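# Slide the pillow fully into its pillowcase on the table

## Task

Get the pillow completely inside the pillowcase, lying flat rather than crumpled, with the case's open end extending well beyond the pillow; both must stay on the table (slight overhang past the edge is acceptable), and the grippers must release and withdraw afterwards.

## Robot and tools

Robot: two arms, left_arm and right_arm, each ending in a two-finger gripper. Bases sit at about (-0.009, +0.338, +0.005) m for left_arm and (+0.001, -0.298, +0.013) m for right_arm. The scene frame has its origin at table height, between the two arms and a little behind the table's near edge. +x points out over the table, +z points up, and left_arm is on the +y side. Arm names do not match image sides. Fingers point along the gripper's +z axis and close along its y axis. The reported hand point lies between the pads, about 1 cm short of the fingertips.

Frames: printed hand positions, orientations and targets are in the scene frame. Every offset you send is measured along the current Hand target's own axes. Pose scale: 1.0 equals 0.6 m, or 180 degrees for rotation. rx, ry and rz together form a single rotation vector.

execute_actions(actions, cameras): actions is a list of actions. Each action is a list of up to 15 rows, one per 1/30 s step; a short action repeats its last row until step 15. Each row is one flat list of 14 numbers in [-1, 1], covering both arms: dx, dy, dz, rx, ry, rz, opening for left_arm, then the same seven for right_arm. The six pose numbers are offsets from that arm's Hand target as it stood when the action began. They are not counted from the previous row, so sending the same offset twice moves the arm twice. An arm given six zeros gets no new pose, but its stale target is re-requested. Opening is absolute: +1 fully open (0.093 m), -1 closed. An arm you are not moving still needs its current opening, because 0 is a real command. Camera images return only when actions is empty or when cameras names them.

move(target, speed, blend, opening_speed, grip_force, blocking, cameras): target is one 14-number row laid out as above, or a list of up to 15 such rows. Every row is an offset from the Hand targets at the start of the move, not from the previous row. Paths are straight, run together and end together, with a 10 s cap. They do not avoid obstacles or the other arm. speed is the top path speed in m/s, 0.002 to 2.9, default 0.25; turning is capped at twice that in rad/s. It can be one number or one per row. blend is in metres, one per row or shared, and rounds corners; 0 means stop at each row. opening_speed, 0.2 or more, sets how fast openings ramp, in units per second on the -1..+1 scale. grip_force sets newtons per pad, 10 to 50 (50 is full force), per arm or shared; it persists, and lower values close slowly. blocking=false returns after 0.5 s while the move continues. The result adds a move: line such as done, off_target, moving, held or fault, plus limits like paced (the pose was clipped) or held (steps were withheld).

wait(seconds, cameras): seconds is 0 to 3600. The robot is sent nothing new, and any running move continues. stop(cameras) brakes a running move. zoom_image(camera, region) enlarges part of the newest image from cam_high, cam_low, cam_left_wrist or cam_right_wrist. region is [x0, y0, x1, y1] in pixels from the top-left corner, at most 504 by 504. finished_scene(scene) closes the current scene and takes its number; it cannot be undone.

Cameras are cam_high and cam_low, mounted on a fixed beam behind the arms, plus one wrist camera per arm. All give 896x504 images, and calibration data are supplied.

Reading results: Hand target is the last commanded pose after clipping, and the next offsets count from it. The gripper often rests short of it; send the remaining distance as an offset. Orientation commands are clipped to within 40 degrees of the measured orientation at each step. grip_measured runs from +1 (open) to -1 (closed). The pads meet near -0.94, and each millimetre of object width adds about 0.0208. A reading may sit up to 0.02 high. To hold something, keep sending the closing value; to release, send a value well above the width reading. Joint positions end with the finger gap in metres. Joint velocities may read within noise. Torques are noisy and offset, and numbers 1 to 3 wrap at ±28 N m. Tool commands shows the present commands.

Cautions: weight and friction leave the hand low, short or tilted, especially at long reach. Check the hand after each move and correct any tilt. Tiny moves may fail or drift sideways. Avoid paths near an arm's own base, which can whip the elbow round; go around instead. Faster moves lag more and hit harder, and aiming far beyond a contact pushes harder. A blocked arm keeps pushing until you command it back. Never let the grippers, housings or wrist cameras strike each other; the clearance check does not stop that. Do not close one gripper on the other's fingers. Avoid the bar, spacers, rear plate and low rail, since no warning comes before contact. Do not drop anything, release moving items, slam or shove hard, or let anything leave the table. Motors heat when holding loads, stretched out, or straining toward an unreachable pose. MOTOR HOT appears at 75 °C. At 90 °C that arm folds and goes idle, and at 100 °C it falls. The scene keeps running while you compose a reply.

Each tool is called after "Request:" in YAML: its name, and indented under it one key for each argument.

## Session

Request:
execute_actions:
  actions: []
  cameras: ["all"]

Scene clock: 0.00 s.
left_arm: end_effector_position=(+0.2152, +0.2381, +0.3569) grip_measured=+1.000 end_effector_quat_wxyz=(+0.586, +0.082, +0.790, -0.164) | right_arm: end_effector_position=(+0.2853, -0.1750, +0.2685) grip_measured=+1.000 end_effector_quat_wxyz=(+0.510, -0.246, +0.824, +0.035)
Joint positions: left_arm=[-0.536 0.567 1.013 -0.665 -0.204 -0.207 0.093] | right_arm=[0.462 0.859 0.857 -0.486 0.032 -0.179 0.093]
Joint velocities: within noise
Joint torques (N m): no reading
Motor temperatures (°C): left_arm=[21 27 28 27 24 24 24] | right_arm=[25 27 26 25 25 25 25]
Heat: left arm: 28 °C; right arm: 27 °C.
Hand target: left_arm +0.2136, +0.2391, +0.3600; +0.588, +0.081, +0.788, -0.166 | right_arm +0.2866, -0.1747, +0.2773; +0.521, -0.243, +0.818, +0.036
Tool commands: left_gripper/opening=+1.0 right_gripper/opening=+1.0

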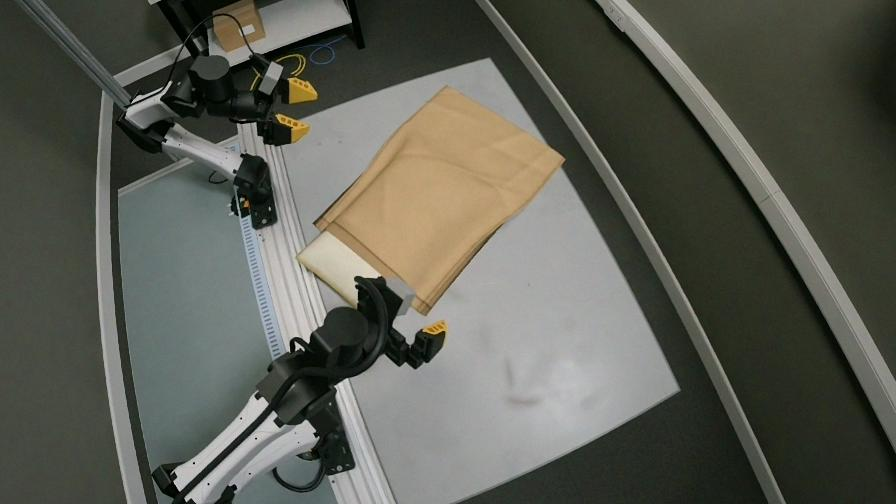

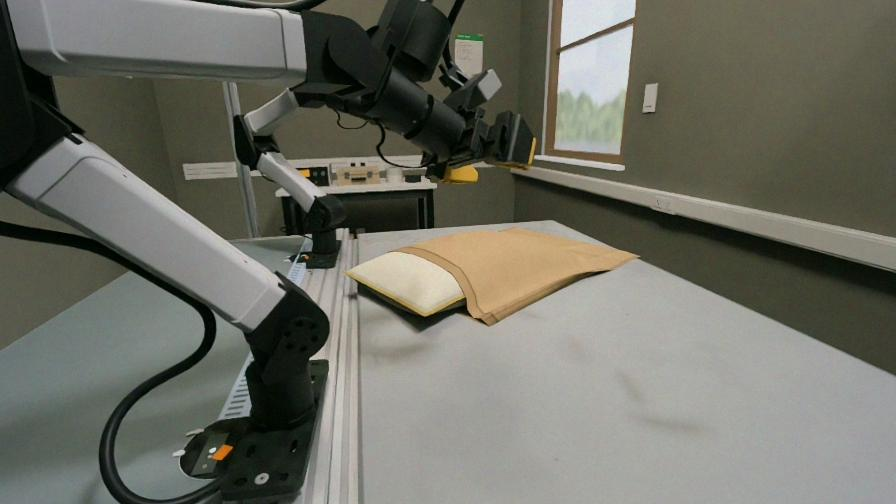

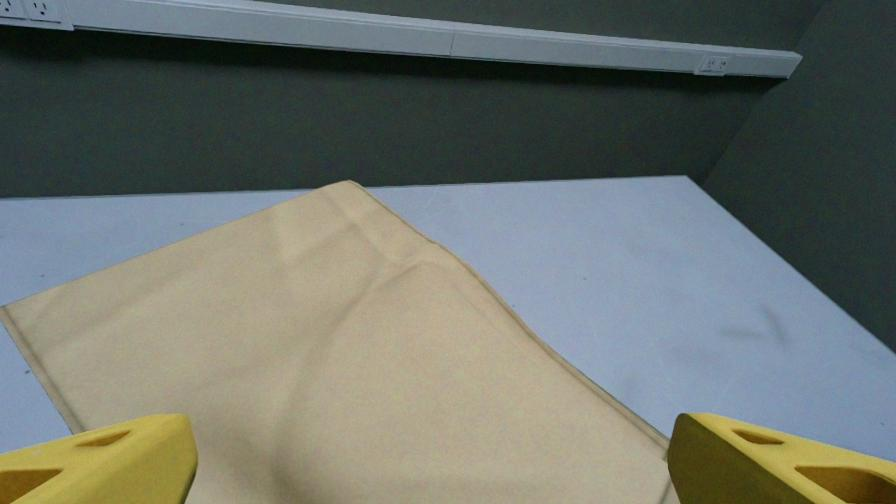

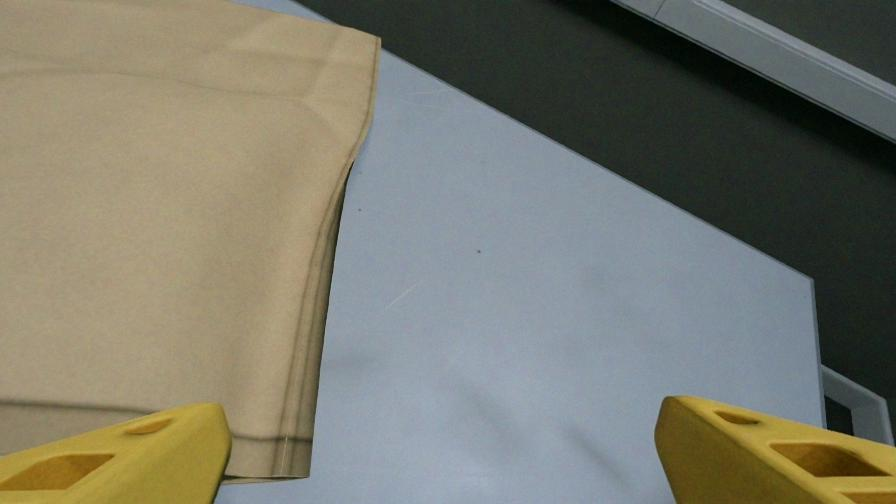

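Request:
move:
  target: [0,0,0,0,0,0,1, 0.164,-0.333,-0.181,-0.193,-0.043,-0.101,1]
  speed: 0.35
  cameras: ["all"]

Scene clock: 119.07 s.
left_arm: end_effector_position=(+0.2152, +0.2381, +0.3569) grip_measured=+1.000 end_effector_quat_wxyz=(+0.586, +0.082, +0.790, -0.164) | right_arm: end_effector_position=(+0.2480, -0.4179, +0.2783) grip_measured=+1.000 end_effector_quat_wxyz=(+0.492, -0.412, +0.767, +0.032)
Joint positions: left_arm=[-0.536 0.567 1.013 -0.665 -0.204 -0.207 0.093] | right_arm=[-0.973 1.475 1.414 -1.555 -1.046 -2.029 0.093]
Joint torques (N m): left_arm=[0.23 1.39 8.64 2.46 -0.14 0.18] | right_arm=[0.59 -3.96 8.18 -0.05 -0.4 -0.11]
Motor temperatures (°C): left_arm=[21 26 36 43 24 24 24] | right_arm=[25 27 34 36 25 25 25]
Heat: left arm: 43 °C; right arm: 36 °C.
Hand target: left_arm +0.2136, +0.2391, +0.3600; +0.588, +0.081, +0.788, -0.166 | right_arm +0.2493, -0.4197, +0.2801; +0.477, -0.508, +0.686, +0.211
Off the commanded pose: left_arm 0.004 m, 0 deg | right_arm 0.003 m, 25 deg.
joint sent to its limit (right arm) — joint 4 (wrist pitch), lower limit; joint 6 (wrist roll), lower limit. The joint targets are off in orientation, not in position.
move: off_target (right_arm); limits=paced
cam_right_wrist: T_world_to_cam=[[0.65459, -0.67189, 0.34652, -0.53841], [-0.47594, -0.7224, -0.50163, -0.00279], [0.58736, 0.16344, -0.79265, 0.22643]] pos_world=[0.21811, -0.40077, 0.36465]

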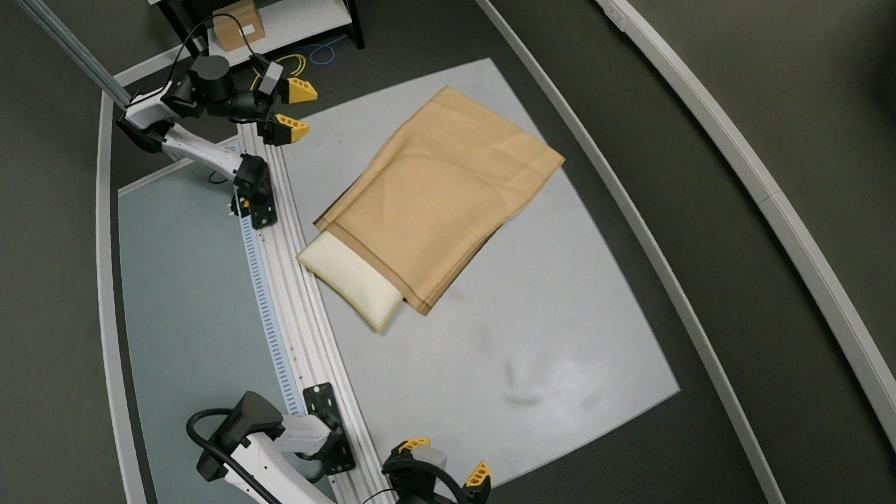

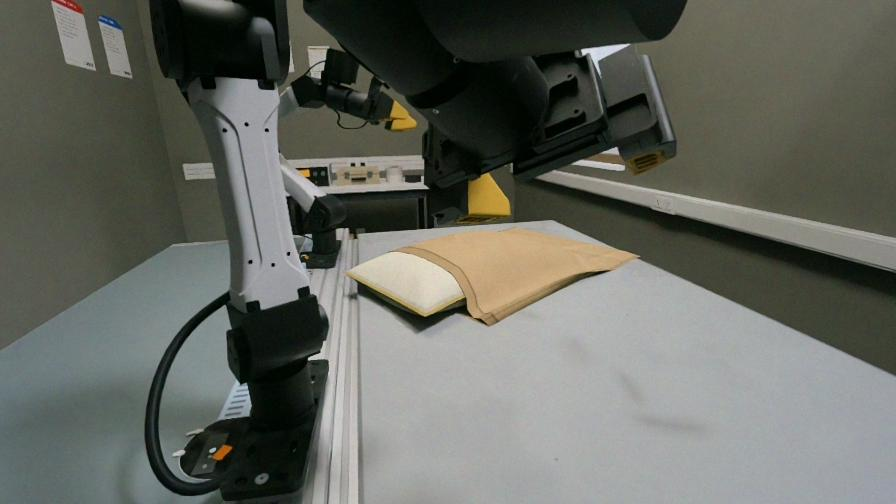

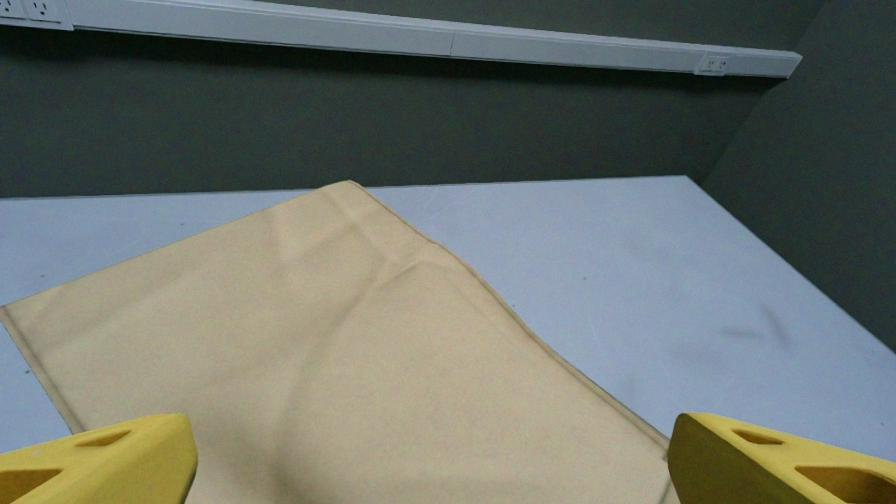

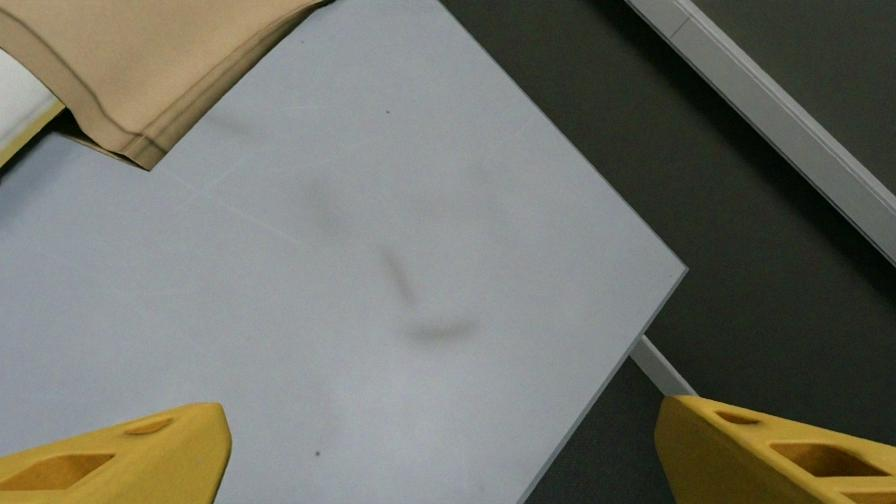

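Request:
zoom_image:
  camera: "cam_high"
  region: [280, 70, 580, 350]

Request:
zoom_image:
  camera: "cam_low"
  region: [330, 200, 660, 350]

Scaled by 1.680 from the camera's image (finer frame: 1280x720).

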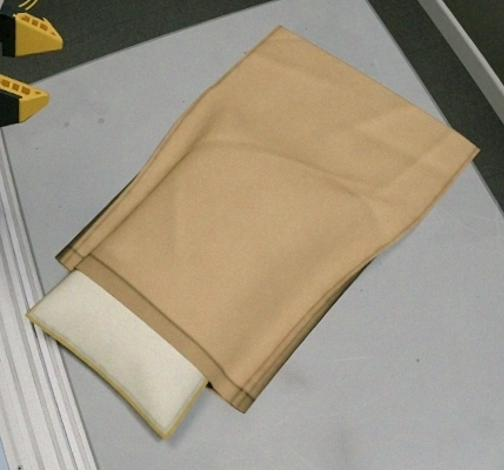

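Scaled by 1.527 from the camera's image (finer frame: 1280x720).

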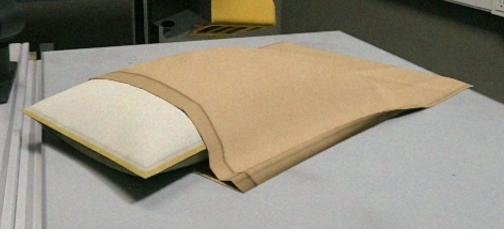

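Request:
move:
  target:
    - [0.172,-0.0145,0.0215,-0.1144,0.146,-0.0774,1, -0.198,0.157,0.31,0.1637,-0.1075,0.644,1]
    - [0.344,-0.029,0.043,-0.2288,0.2919,-0.1548,1, -0.0777,0.528,0.5075,0.1637,-0.1075,0.644,1]
  speed: 0.4
  blend: 0.05
  cameras: ["all"]

Scene clock: 261.03 s.
left_arm: end_effector_position=(+0.1716, +0.2007, +0.1562) grip_measured=+1.000 end_effector_quat_wxyz=(+0.136, -0.234, +0.962, +0.031) | right_arm: end_effector_position=(+0.1011, -0.0361, +0.1210) grip_measured=+1.000 end_effector_quat_wxyz=(+0.244, +0.350, +0.774, +0.468)
Joint positions: left_arm=[-0.848 1.263 1.14 -1.348 -0.304 -1.361 0.093] | right_arm=[1.741 1.002 0.356 -0.081 0.872 2.134 0.093]
Joint torques (N m): left_arm=[0.66 -2.66 10.04 0.4 -0.2 0.08] | right_arm=[0.66 -1.46 6.23 1.45 0.48 0.08]
Motor temperatures (°C): left_arm=[21 26 40 47 24 24 23] | right_arm=[25 29 37 27 25 25 25]
Heat: left arm: 47 °C; right arm: 37 °C.
Hand target: left_arm +0.1701, +0.2000, +0.1597; +0.127, -0.240, +0.962, +0.032 | right_arm +0.1000, -0.0357, +0.1203; +0.261, +0.452, +0.738, +0.427
Off the commanded pose: left_arm 0.004 m, 1 deg | right_arm 0.001 m, 13 deg.
joint sent to its limit (right arm) — joint 6 (wrist roll), upper limit. The joint targets are off in orientation, not in position.
move: off_target (right_arm)
cam_left_wrist: T_world_to_cam=[[0.42802, -0.90368, 0.01265, 0.10457], [-0.89145, -0.41985, 0.17042, 0.24799], [-0.14869, -0.08422, -0.98529, 0.28339]] pos_world=[0.21845, 0.22248, 0.23564]
cam_right_wrist: T_world_to_cam=[[-0.32836, -0.30799, -0.89293, 0.1313], [-0.86638, 0.47478, 0.15484, 0.12757], [0.37625, 0.82446, -0.42273, 0.12607]] pos_world=[0.1062, -0.12406, 0.15078]

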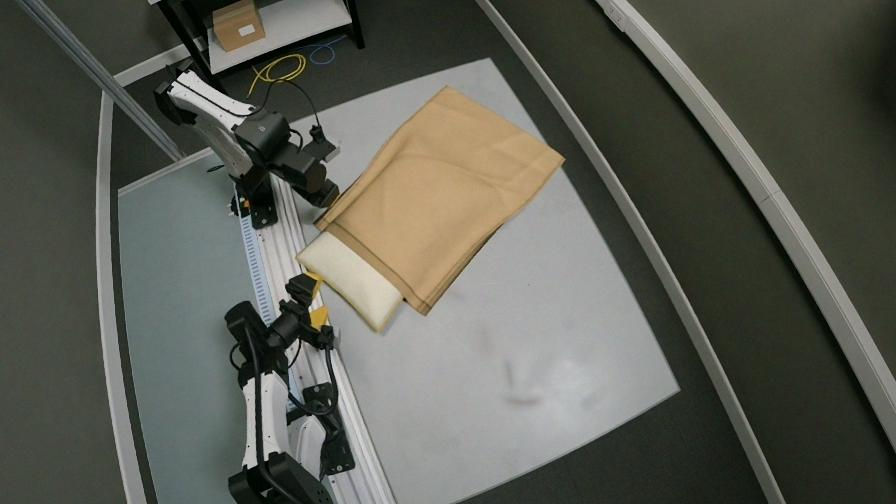

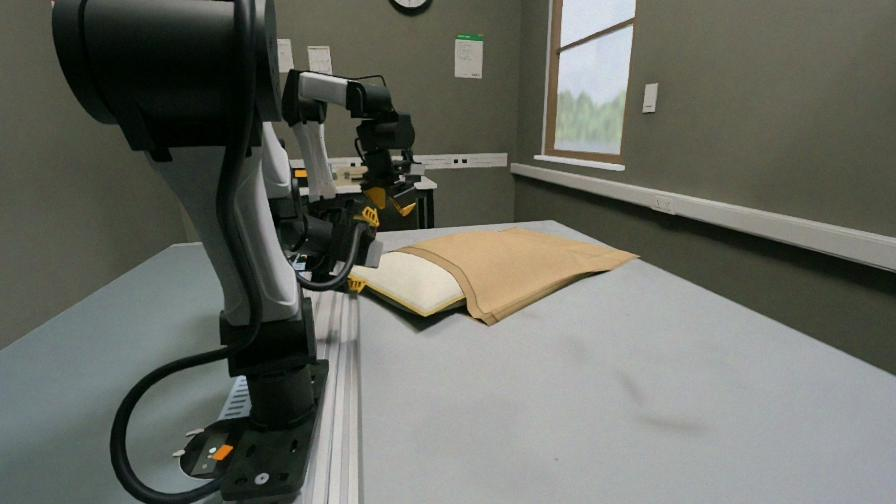

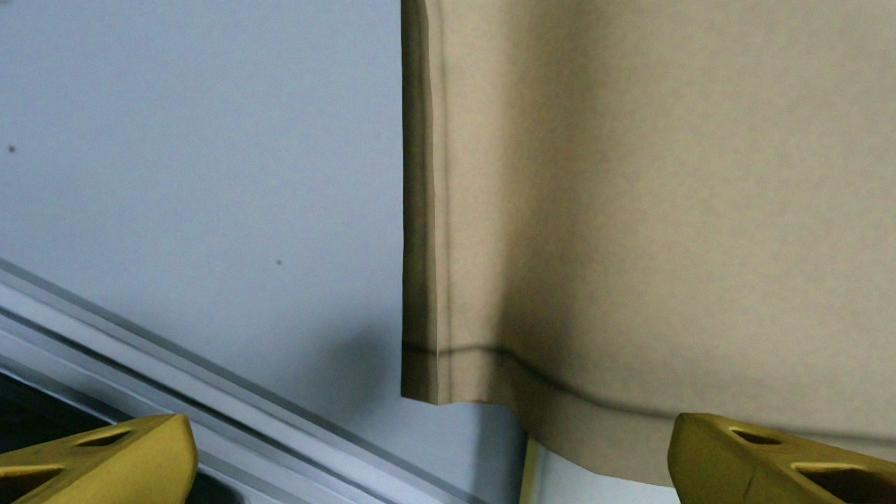

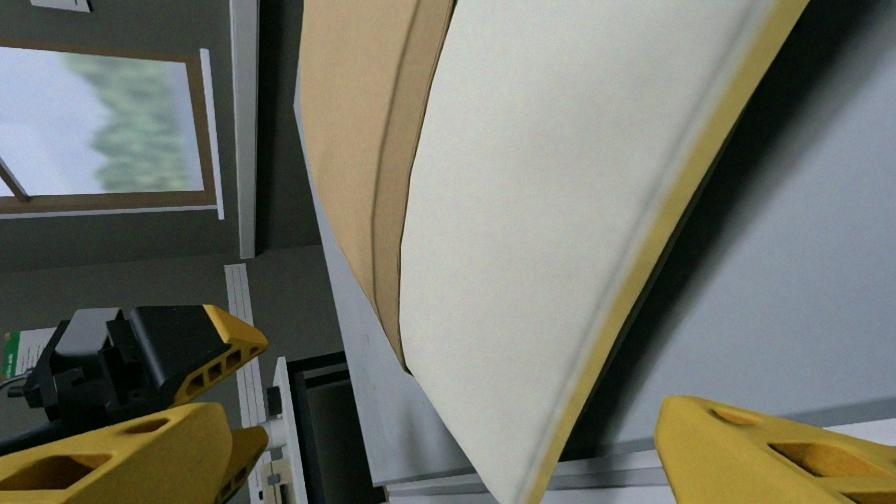

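Request:
move:
  target:
    - [0.099,-0.0092,0.1887,0,0,0,-0.1, 0,-0.0893,0.0797,-0.028,0,-0.028,0.15]
    - [0.109,-0.0092,0.2257,0,0,0,-0.1, 0,-0.0893,0.0797,-0.028,0,-0.028,0.15]
  speed: [0.2,0.05]
  cameras: ["all"]

Scene clock: 324.70 s.
left_arm: end_effector_position=(+0.1503, +0.1831, +0.0224) grip_measured=-0.098 end_effector_quat_wxyz=(+0.131, -0.239, +0.961, +0.032) | right_arm: end_effector_position=(+0.1139, -0.0273, +0.0511) grip_measured=+0.152 end_effector_quat_wxyz=(+0.294, +0.365, +0.752, +0.464)
Joint positions: left_arm=[-0.956 1.404 0.699 -0.808 -0.305 -1.487 0.04] | right_arm=[1.726 1.51 0.236 0.528 0.972 2.134 0.052]
Joint torques (N m): left_arm=[-0.14 -2.3 4.41 0.99 -0.24 0.11] | right_arm=[0.58 -3.29 3.88 1.37 0.52 0.07]
Motor temperatures (°C): left_arm=[21 27 44 37 24 24 23] | right_arm=[25 27 37 31 25 24 25]
Heat: left arm: 44 °C; right arm: 37 °C.
Hand target: left_arm +0.1480, +0.1819, +0.0120; +0.127, -0.240, +0.962, +0.032 | right_arm +0.1131, -0.0291, +0.0499; +0.299, +0.408, +0.738, +0.447
Off the commanded pose: left_arm 0.011 m, 1 deg | right_arm 0.002 m, 6 deg.
joint sent to its limit (right arm) — joint 6 (wrist roll), upper limit. The joint targets are off in orientation, not in position.
move: off_target (left_arm, right_arm)
cam_left_wrist: T_world_to_cam=[[0.43822, -0.89881, 0.00996, 0.09716], [-0.88508, -0.42954, 0.17924, 0.24509], [-0.15683, -0.08736, -0.98376, 0.14864]] pos_world=[0.19765, 0.20559, 0.10133]
cam_right_wrist: T_world_to_cam=[[-0.29032, -0.29207, -0.91127, 0.07275], [-0.83019, 0.55048, 0.08805, 0.14663], [0.47592, 0.78209, -0.40229, 0.07098]] pos_world=[0.10907, -0.11498, 0.08193]

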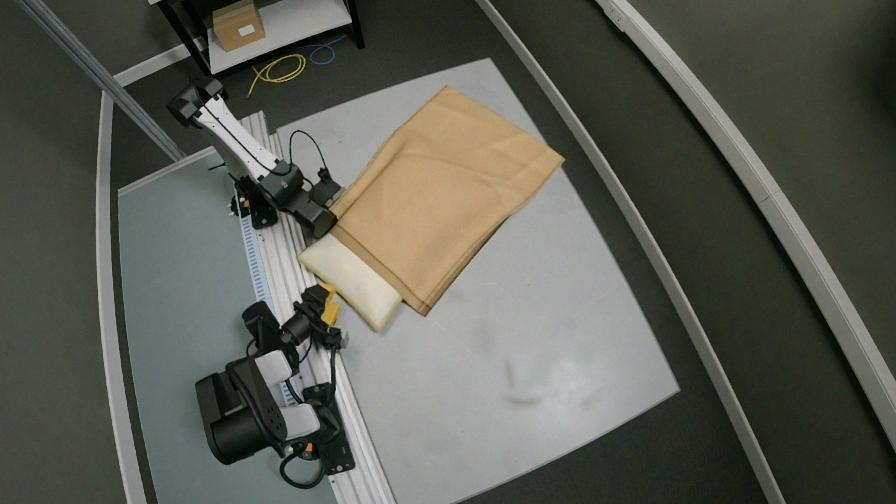

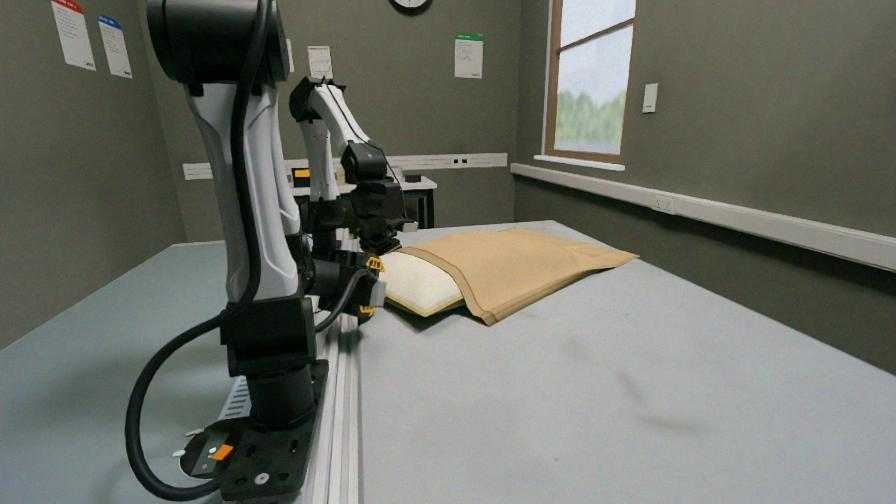

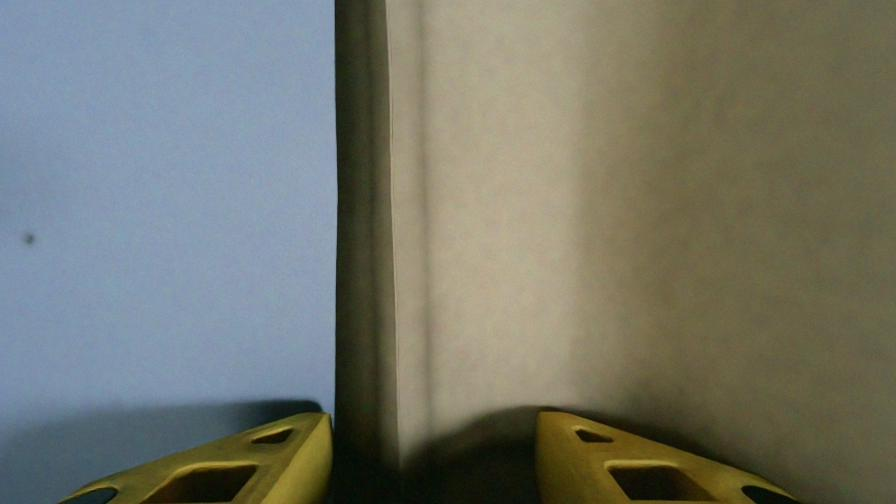

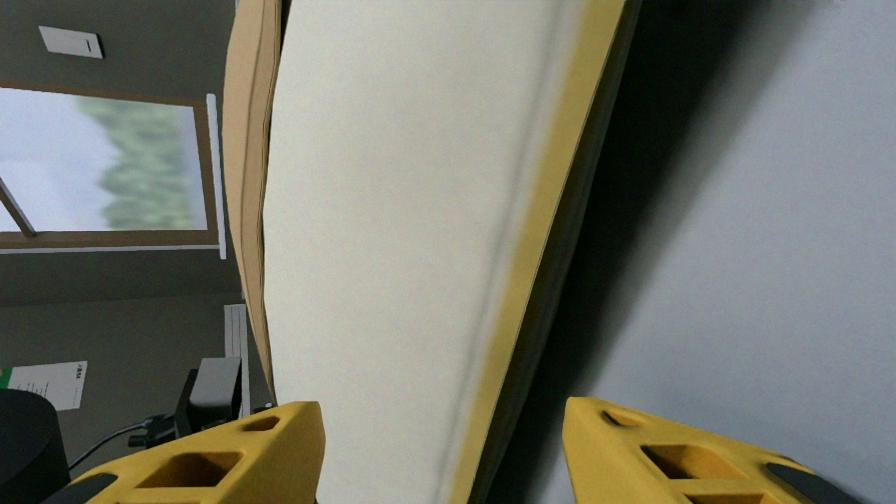

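Request:
move:
  target: [0,0,0,0,0,0,-1, -0.002,0.0305,0.0772,0,0,0,0.15]
  speed: 0.08
  opening_speed: 0.8
  cameras: ["cam_left_wrist","cam_right_wrist","cam_low"]

Scene clock: 346.47 s.
left_arm: end_effector_position=(+0.1553, +0.1764, +0.0225) grip_measured=-0.971 end_effector_quat_wxyz=(+0.138, -0.242, +0.960, +0.017) | right_arm: end_effector_position=(+0.1552, -0.0150, +0.0440) grip_measured=+0.152 end_effector_quat_wxyz=(+0.305, +0.408, +0.741, +0.438)
Joint positions: left_arm=[-0.956 1.406 0.699 -0.771 -0.309 -1.487 0] | right_arm=[1.543 1.62 0.326 0.576 0.883 2.084 0.052]
Joint torques (N m): left_arm=[-0.09 -2.47 4.59 0.7 -0.24 0.12] | right_arm=[-0.55 -4.03 6.37 1.49 0.22 -0.18]
Heat: left arm: 40 °C; right arm: 35 °C.
Hand target: left_arm +0.1479, +0.1820, +0.0120; +0.127, -0.240, +0.962, +0.032 | right_arm +0.1571, -0.0059, +0.0470; +0.299, +0.408, +0.738, +0.447
Off the commanded pose: left_arm 0.014 m, 2 deg | right_arm 0.010 m, 1 deg.
move: done
cam_left_wrist: T_world_to_cam=[[0.43891, -0.89747, 0.04365, 0.08776], [-0.88824, -0.42603, 0.17183, 0.24655], [-0.13561, -0.11418, -0.98416, 0.15036]] pos_world=[0.20087, 0.20097, 0.10178]
cam_right_wrist: T_world_to_cam=[[-0.34957, -0.27116, -0.89681, 0.09084], [-0.7687, 0.63024, 0.10907, 0.16552], [0.53563, 0.72751, -0.42875, 0.02989]] pos_world=[0.14298, -0.10143, 0.07623]
Images, in order (width x height): cam_low 896x504, cam_left_wrist 896x504, cam_right_wrist 896x504.

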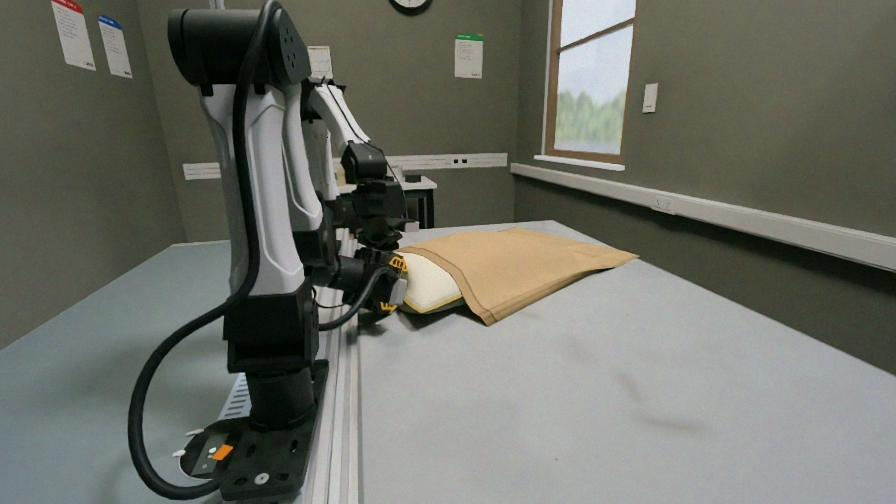

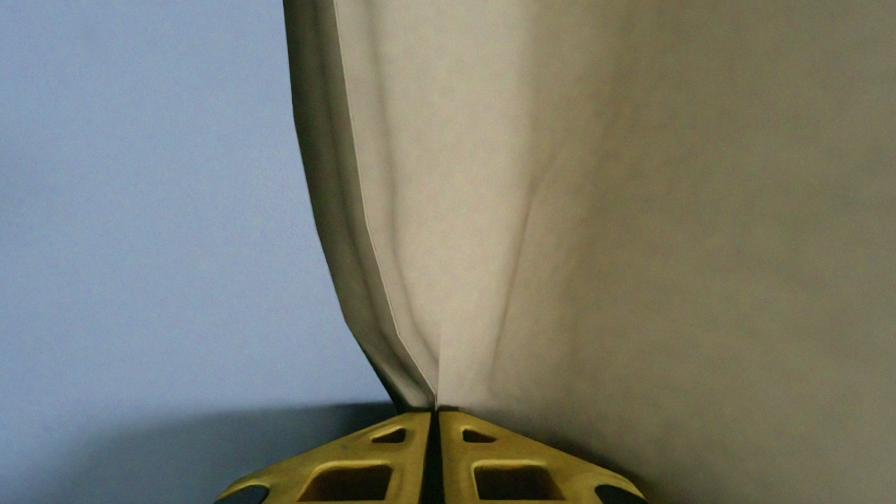

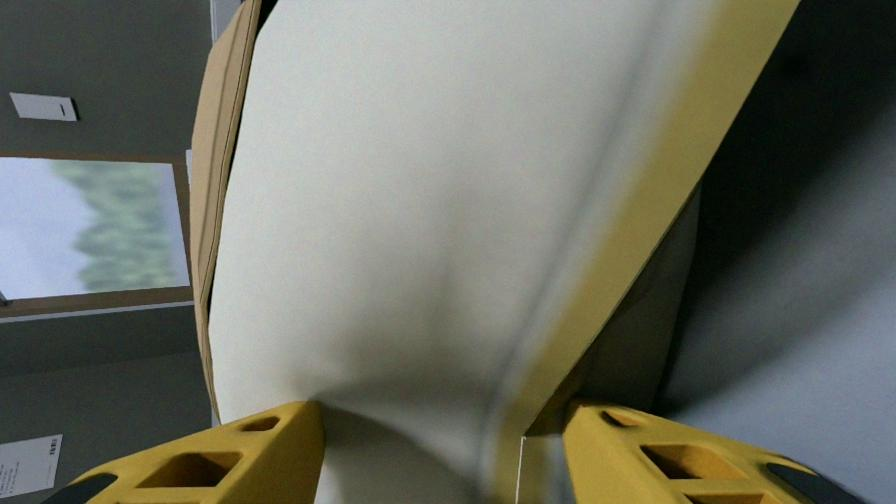

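Request:
move:
  target: [0,0,0,0,0,0,-1, 0.0,0.0,0.015,0,0,0,-0.6]
  speed: 0.05
  opening_speed: 0.8
  cameras: ["cam_right_wrist","cam_low"]

Scene clock: 354.00 s.
left_arm: end_effector_position=(+0.1553, +0.1764, +0.0225) grip_measured=-0.971 end_effector_quat_wxyz=(+0.138, -0.242, +0.960, +0.017) | right_arm: end_effector_position=(+0.1611, -0.0104, +0.0391) grip_measured=-0.597 end_effector_quat_wxyz=(+0.300, +0.408, +0.743, +0.438)
Joint positions: left_arm=[-0.956 1.406 0.699 -0.771 -0.309 -1.487 0] | right_arm=[1.513 1.663 0.334 0.631 0.851 2.058 0.017]
Joint torques (N m): left_arm=[-0.1 -2.47 4.57 0.69 -0.24 0.12] | right_arm=[-0.57 -4.45 6.32 1.51 0.3 -0.2]
Motor temperatures (°C): left_arm=[21 27 39 36 24 24 24] | right_arm=[25 28 35 31 25 24 25]
Heat: left arm: 39 °C; right arm: 35 °C.
Hand target: left_arm +0.1479, +0.1820, +0.0120; +0.127, -0.240, +0.962, +0.032 | right_arm +0.1644, -0.0022, +0.0433; +0.299, +0.408, +0.738, +0.447
Off the commanded pose: left_arm 0.014 m, 2 deg | right_arm 0.010 m, 1 deg.
move: done
cam_right_wrist: T_world_to_cam=[[-0.35548, -0.27187, -0.89427, 0.09054], [-0.77118, 0.62591, 0.11626, 0.16781], [0.52812, 0.73097, -0.43216, 0.02258]] pos_world=[0.14967, -0.09692, 0.07121]
Images, in order (width x height): cam_low 896x504, cam_right_wrist 896x504.

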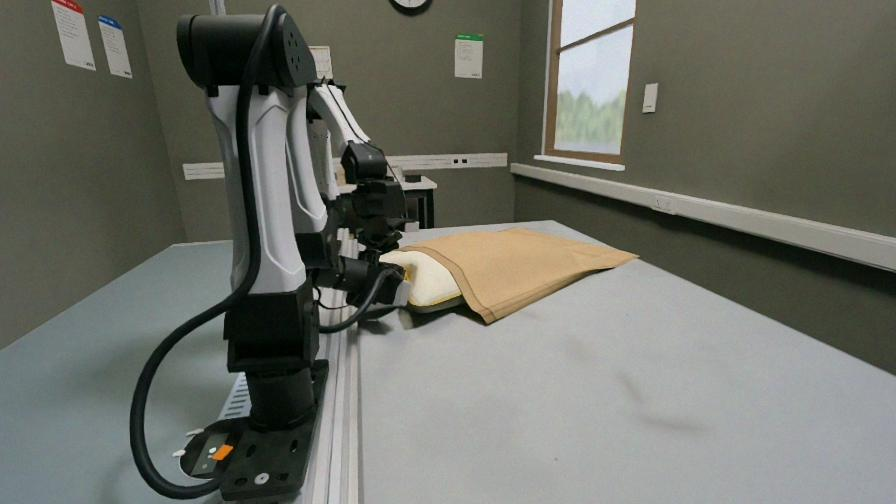

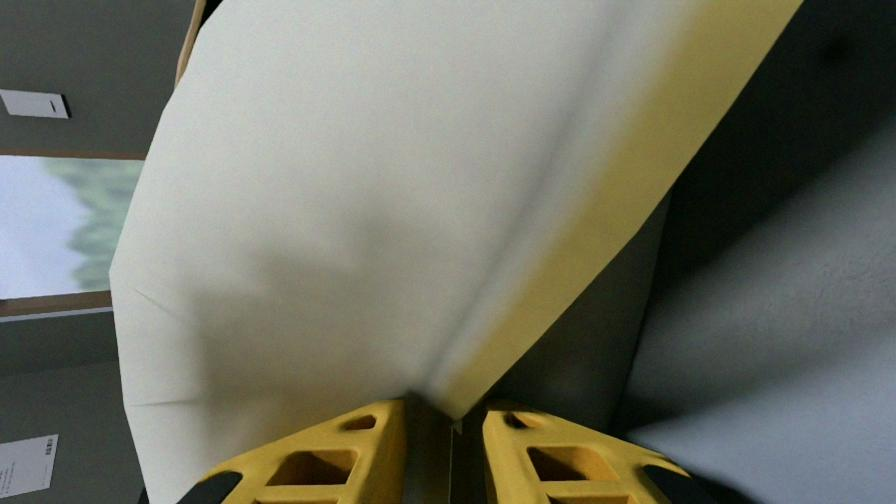

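Request:
move:
  target: [0,0,0,0,0,0,-1, -0.0043,0.0495,0.087,0,0,0,-0.6]
  speed: 0.06
  cameras: ["cam_right_wrist","cam_high","cam_left_wrist"]

Scene clock: 362.20 s.
left_arm: end_effector_position=(+0.1553, +0.1764, +0.0225) grip_measured=-0.971 end_effector_quat_wxyz=(+0.138, -0.242, +0.960, +0.017) | right_arm: end_effector_position=(+0.2112, +0.0144, +0.0405) grip_measured=-0.598 end_effector_quat_wxyz=(+0.301, +0.407, +0.748, +0.429)
Joint positions: left_arm=[-0.956 1.406 0.699 -0.771 -0.309 -1.487 0] | right_arm=[1.326 1.763 0.462 0.69 0.7 1.906 0.016]
Joint torques (N m): left_arm=[-0.1 -2.47 4.59 0.69 -0.24 0.12] | right_arm=[-0.77 -5.46 6.93 1.8 0.2 -0.21]
Heat: left arm: 38 °C; right arm: 35 °C.
Hand target: left_arm +0.1479, +0.1820, +0.0120; +0.127, -0.240, +0.962, +0.032 | right_arm +0.2177, +0.0253, +0.0483; +0.299, +0.408, +0.738, +0.447
Off the commanded pose: left_arm 0.014 m, 2 deg | right_arm 0.015 m, 2 deg.
move: off_target (right_arm)
cam_left_wrist: T_world_to_cam=[[0.43891, -0.89747, 0.04365, 0.08776], [-0.88824, -0.42603, 0.17183, 0.24655], [-0.13561, -0.11418, -0.98416, 0.15036]] pos_world=[0.20087, 0.20097, 0.10178]
cam_right_wrist: T_world_to_cam=[[-0.36384, -0.28788, -0.88586, 0.11803], [-0.76901, 0.62948, 0.11128, 0.19039], [0.5256, 0.72172, -0.45041, -0.02]] pos_world=[0.19987, -0.07143, 0.07437]
Images, in order (width x height): cam_high 896x504, cam_left_wrist 896x504, cam_right_wrist 896x504.

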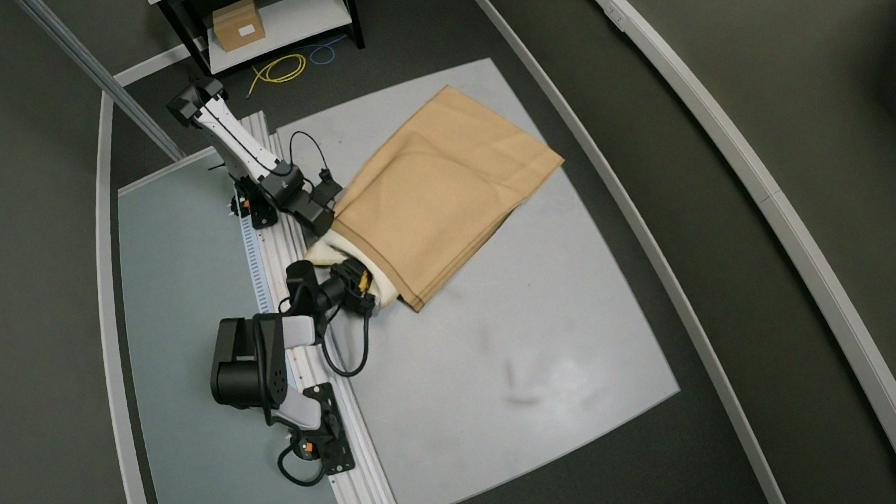

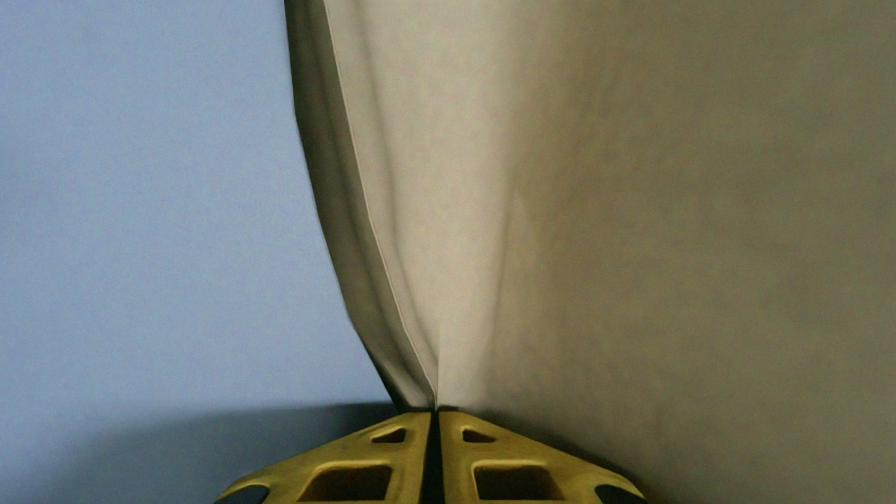

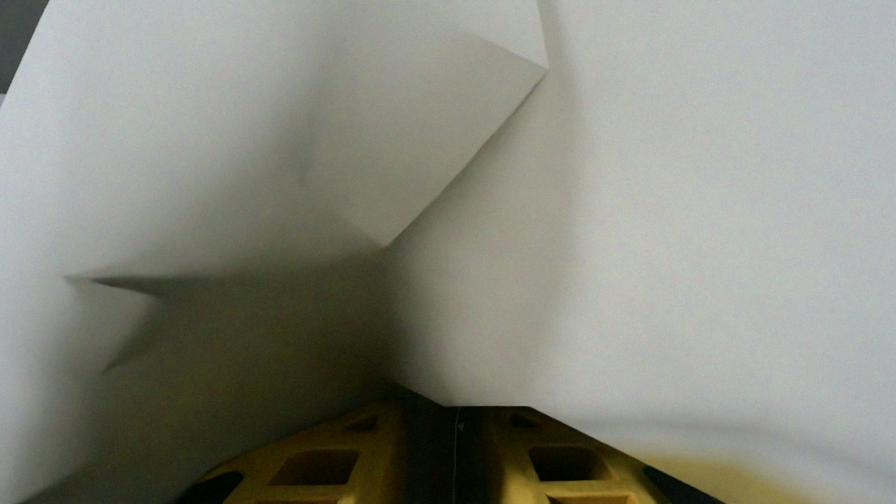

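Request:
move:
  target:
    - [0,0,0,0,0,0,-1, 0,0,0,0,0,0,0.2]
    - [0,0,0,0,0,0,-1, 0,0,-0.1667,0,0,0,0.2]
    - [0,0,0,0,0,0,-1, -0.277,0.1655,-0.272,0.1,0.11,-0.22,0.2]
    - [0,0,0,0,0,0,-1, -0.2747,0.1663,0.0058,0.2037,0.226,-0.4435,0.2]
  speed: [0.1,0.12,0.35,0.35]
  blend: [0,0.03,0.05,0]
  cameras: ["all"]

Scene clock: 404.43 s.
left_arm: end_effector_position=(+0.1553, +0.1764, +0.0225) grip_measured=-0.971 end_effector_quat_wxyz=(+0.138, -0.242, +0.960, +0.017) | right_arm: end_effector_position=(+0.3311, -0.0920, +0.1487) grip_measured=+0.199 end_effector_quat_wxyz=(+0.127, -0.231, +0.964, +0.038)
Joint positions: left_arm=[-0.956 1.406 0.699 -0.771 -0.309 -1.487 0] | right_arm=[0.599 1.752 1.518 -1.055 -0.015 0.078 0.055]
Joint torques (N m): left_arm=[-0.1 -2.5 4.59 0.69 -0.24 0.12] | right_arm=[0.54 -7.24 9.28 0.62 0.14 -0.11]
Heat: left arm: 36 °C; right arm: 37 °C.
Hand target: left_arm +0.1479, +0.1820, +0.0120; +0.127, -0.240, +0.962, +0.032 | right_arm +0.3344, -0.0898, +0.1497; +0.127, -0.240, +0.962, +0.031
Off the commanded pose: left_arm 0.014 m, 2 deg | right_arm 0.004 m, 1 deg.
move: done
cam_left_wrist: T_world_to_cam=[[0.43891, -0.89747, 0.04365, 0.08776], [-0.88824, -0.42603, 0.17183, 0.24655], [-0.13561, -0.11418, -0.98416, 0.15036]] pos_world=[0.20087, 0.20097, 0.10178]
cam_right_wrist: T_world_to_cam=[[0.4395, -0.89816, -0.01232, -0.22522], [-0.88532, -0.43546, 0.16302, 0.27044], [-0.15179, -0.06074, -0.98655, 0.27451]] pos_world=[0.38007, -0.06784, 0.22395]

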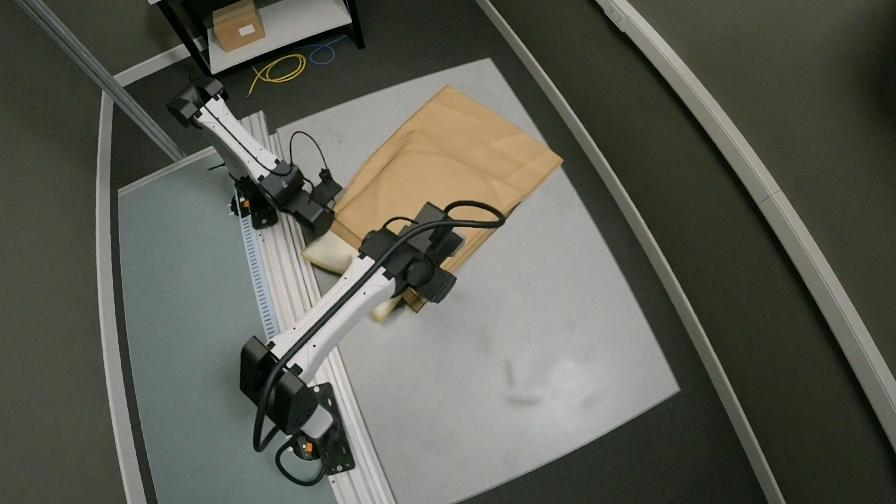

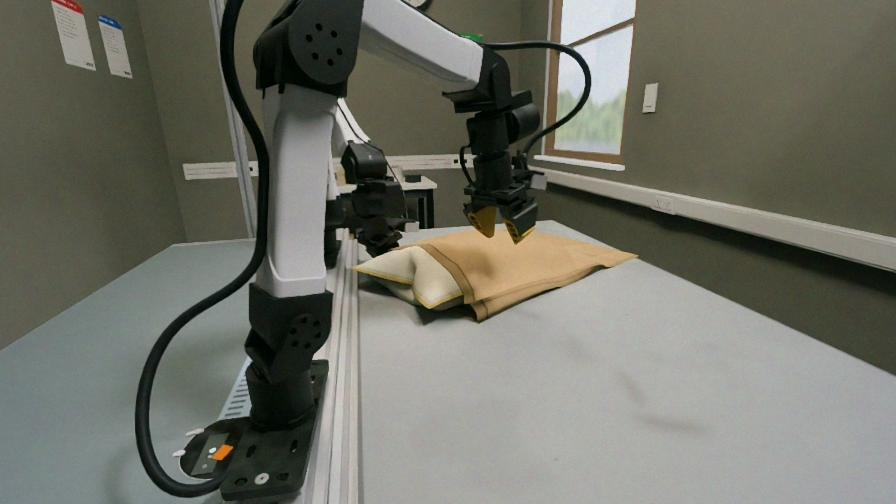

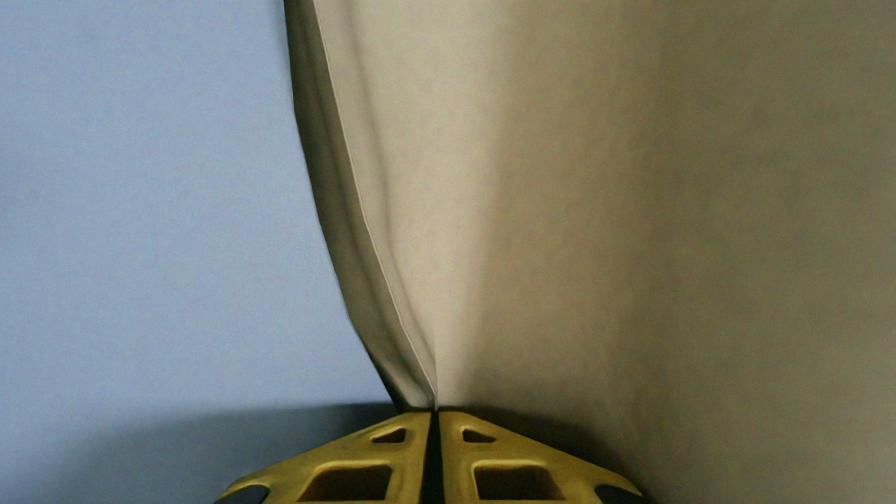

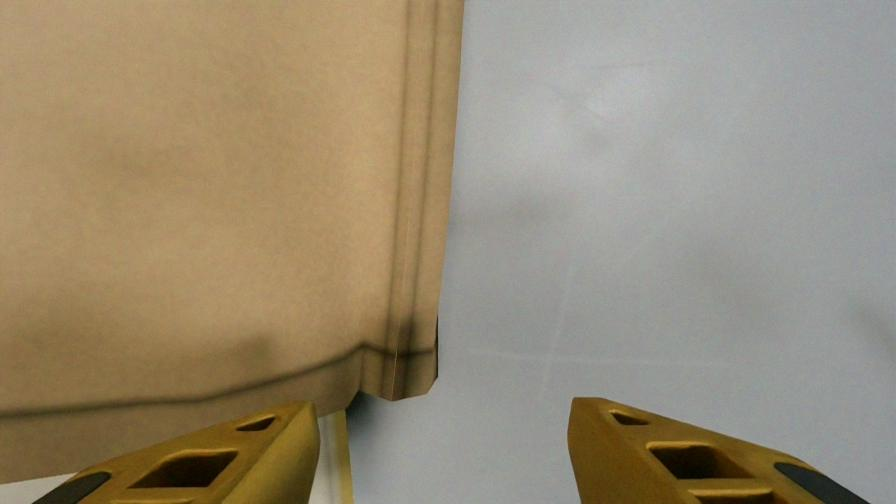

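Request:
move:
  target:
    - [0,0,0,0,0,0,-1, 0.0883,0.036,0.1742,0,0,0,-0.1]
    - [0,0,0,0,0,0,-1, 0.0983,0.036,0.2112,0,0,0,-0.1]
  speed: [0.2,0.06]
  cameras: ["cam_right_wrist","cam_low","cam_high"]

Scene clock: 430.27 s.
left_arm: end_effector_position=(+0.1553, +0.1764, +0.0225) grip_measured=-0.971 end_effector_quat_wxyz=(+0.138, -0.242, +0.960, +0.017) | right_arm: end_effector_position=(+0.3028, -0.0852, +0.0214) grip_measured=-0.099 end_effector_quat_wxyz=(+0.128, -0.244, +0.961, +0.031)
Joint positions: left_arm=[-0.956 1.406 0.699 -0.771 -0.309 -1.487 0] | right_arm=[0.676 1.808 1.062 -0.547 0.017 0.125 0.04]
Joint torques (N m): left_arm=[-0.1 -2.47 4.56 0.69 -0.24 0.12] | right_arm=[0.68 -6.67 5.33 1.01 0.09 0.13]
Motor temperatures (°C): left_arm=[21 27 36 33 24 24 24] | right_arm=[25 33 39 30 25 24 25]
Heat: left arm: 36 °C; right arm: 39 °C.
Hand target: left_arm +0.1479, +0.1820, +0.0120; +0.127, -0.240, +0.962, +0.032 | right_arm +0.3029, -0.0822, +0.0119; +0.127, -0.240, +0.962, +0.031
Off the commanded pose: left_arm 0.014 m, 2 deg | right_arm 0.010 m, 0 deg.
move: done
cam_right_wrist: T_world_to_cam=[[0.46014, -0.88783, 0.00494, -0.21397], [-0.87608, -0.45313, 0.16483, 0.26478], [-0.1441, -0.08017, -0.98631, 0.14116]] pos_world=[0.35077, -0.05867, 0.09664]
Images, in order (width x height): cam_high 896x504, cam_low 896x504, cam_right_wrist 896x504.

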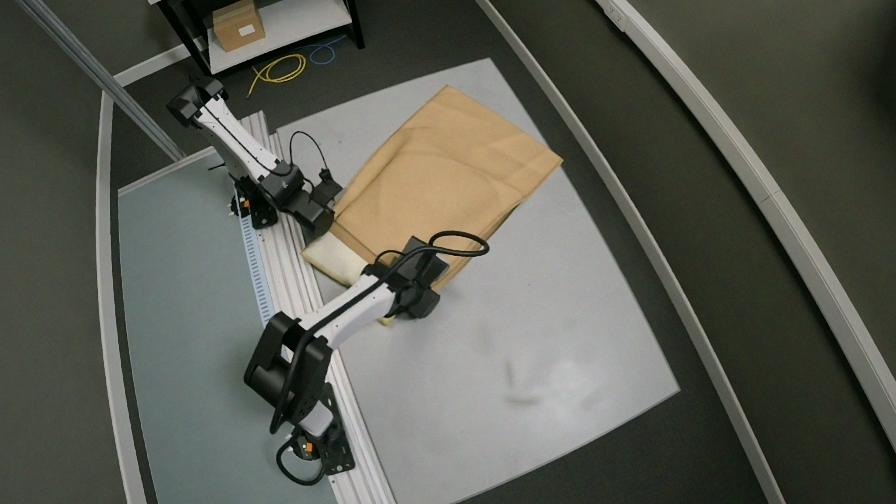

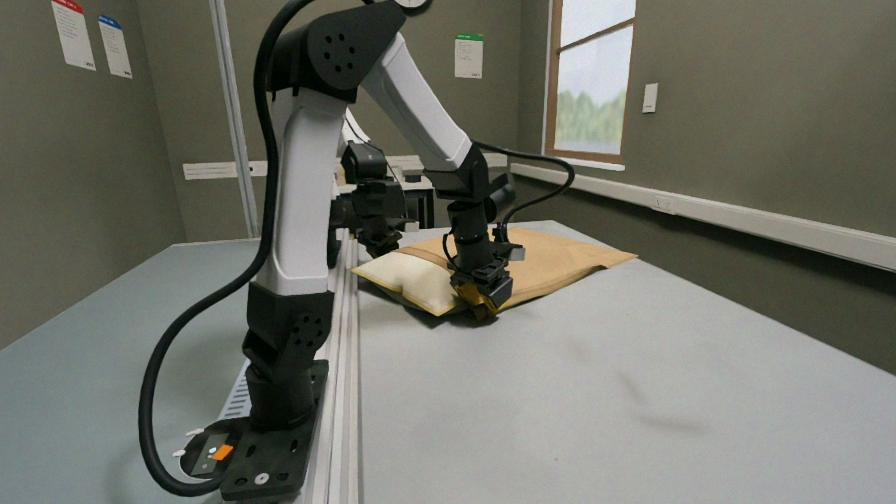

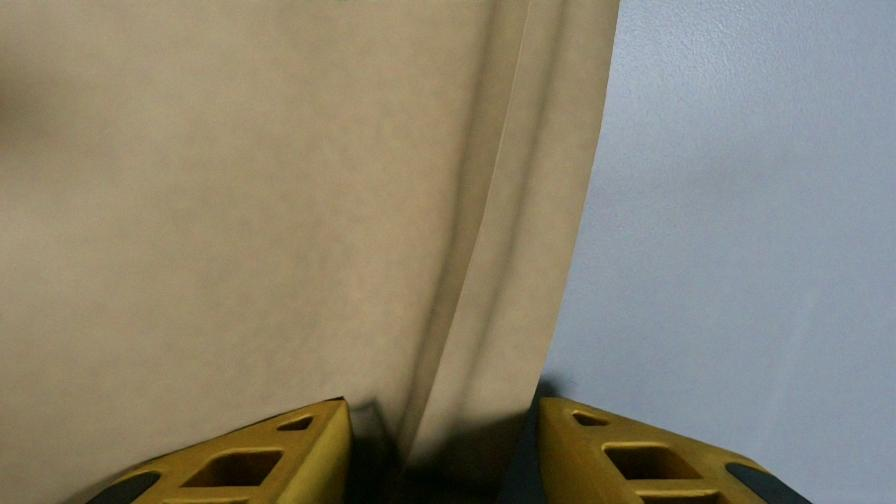

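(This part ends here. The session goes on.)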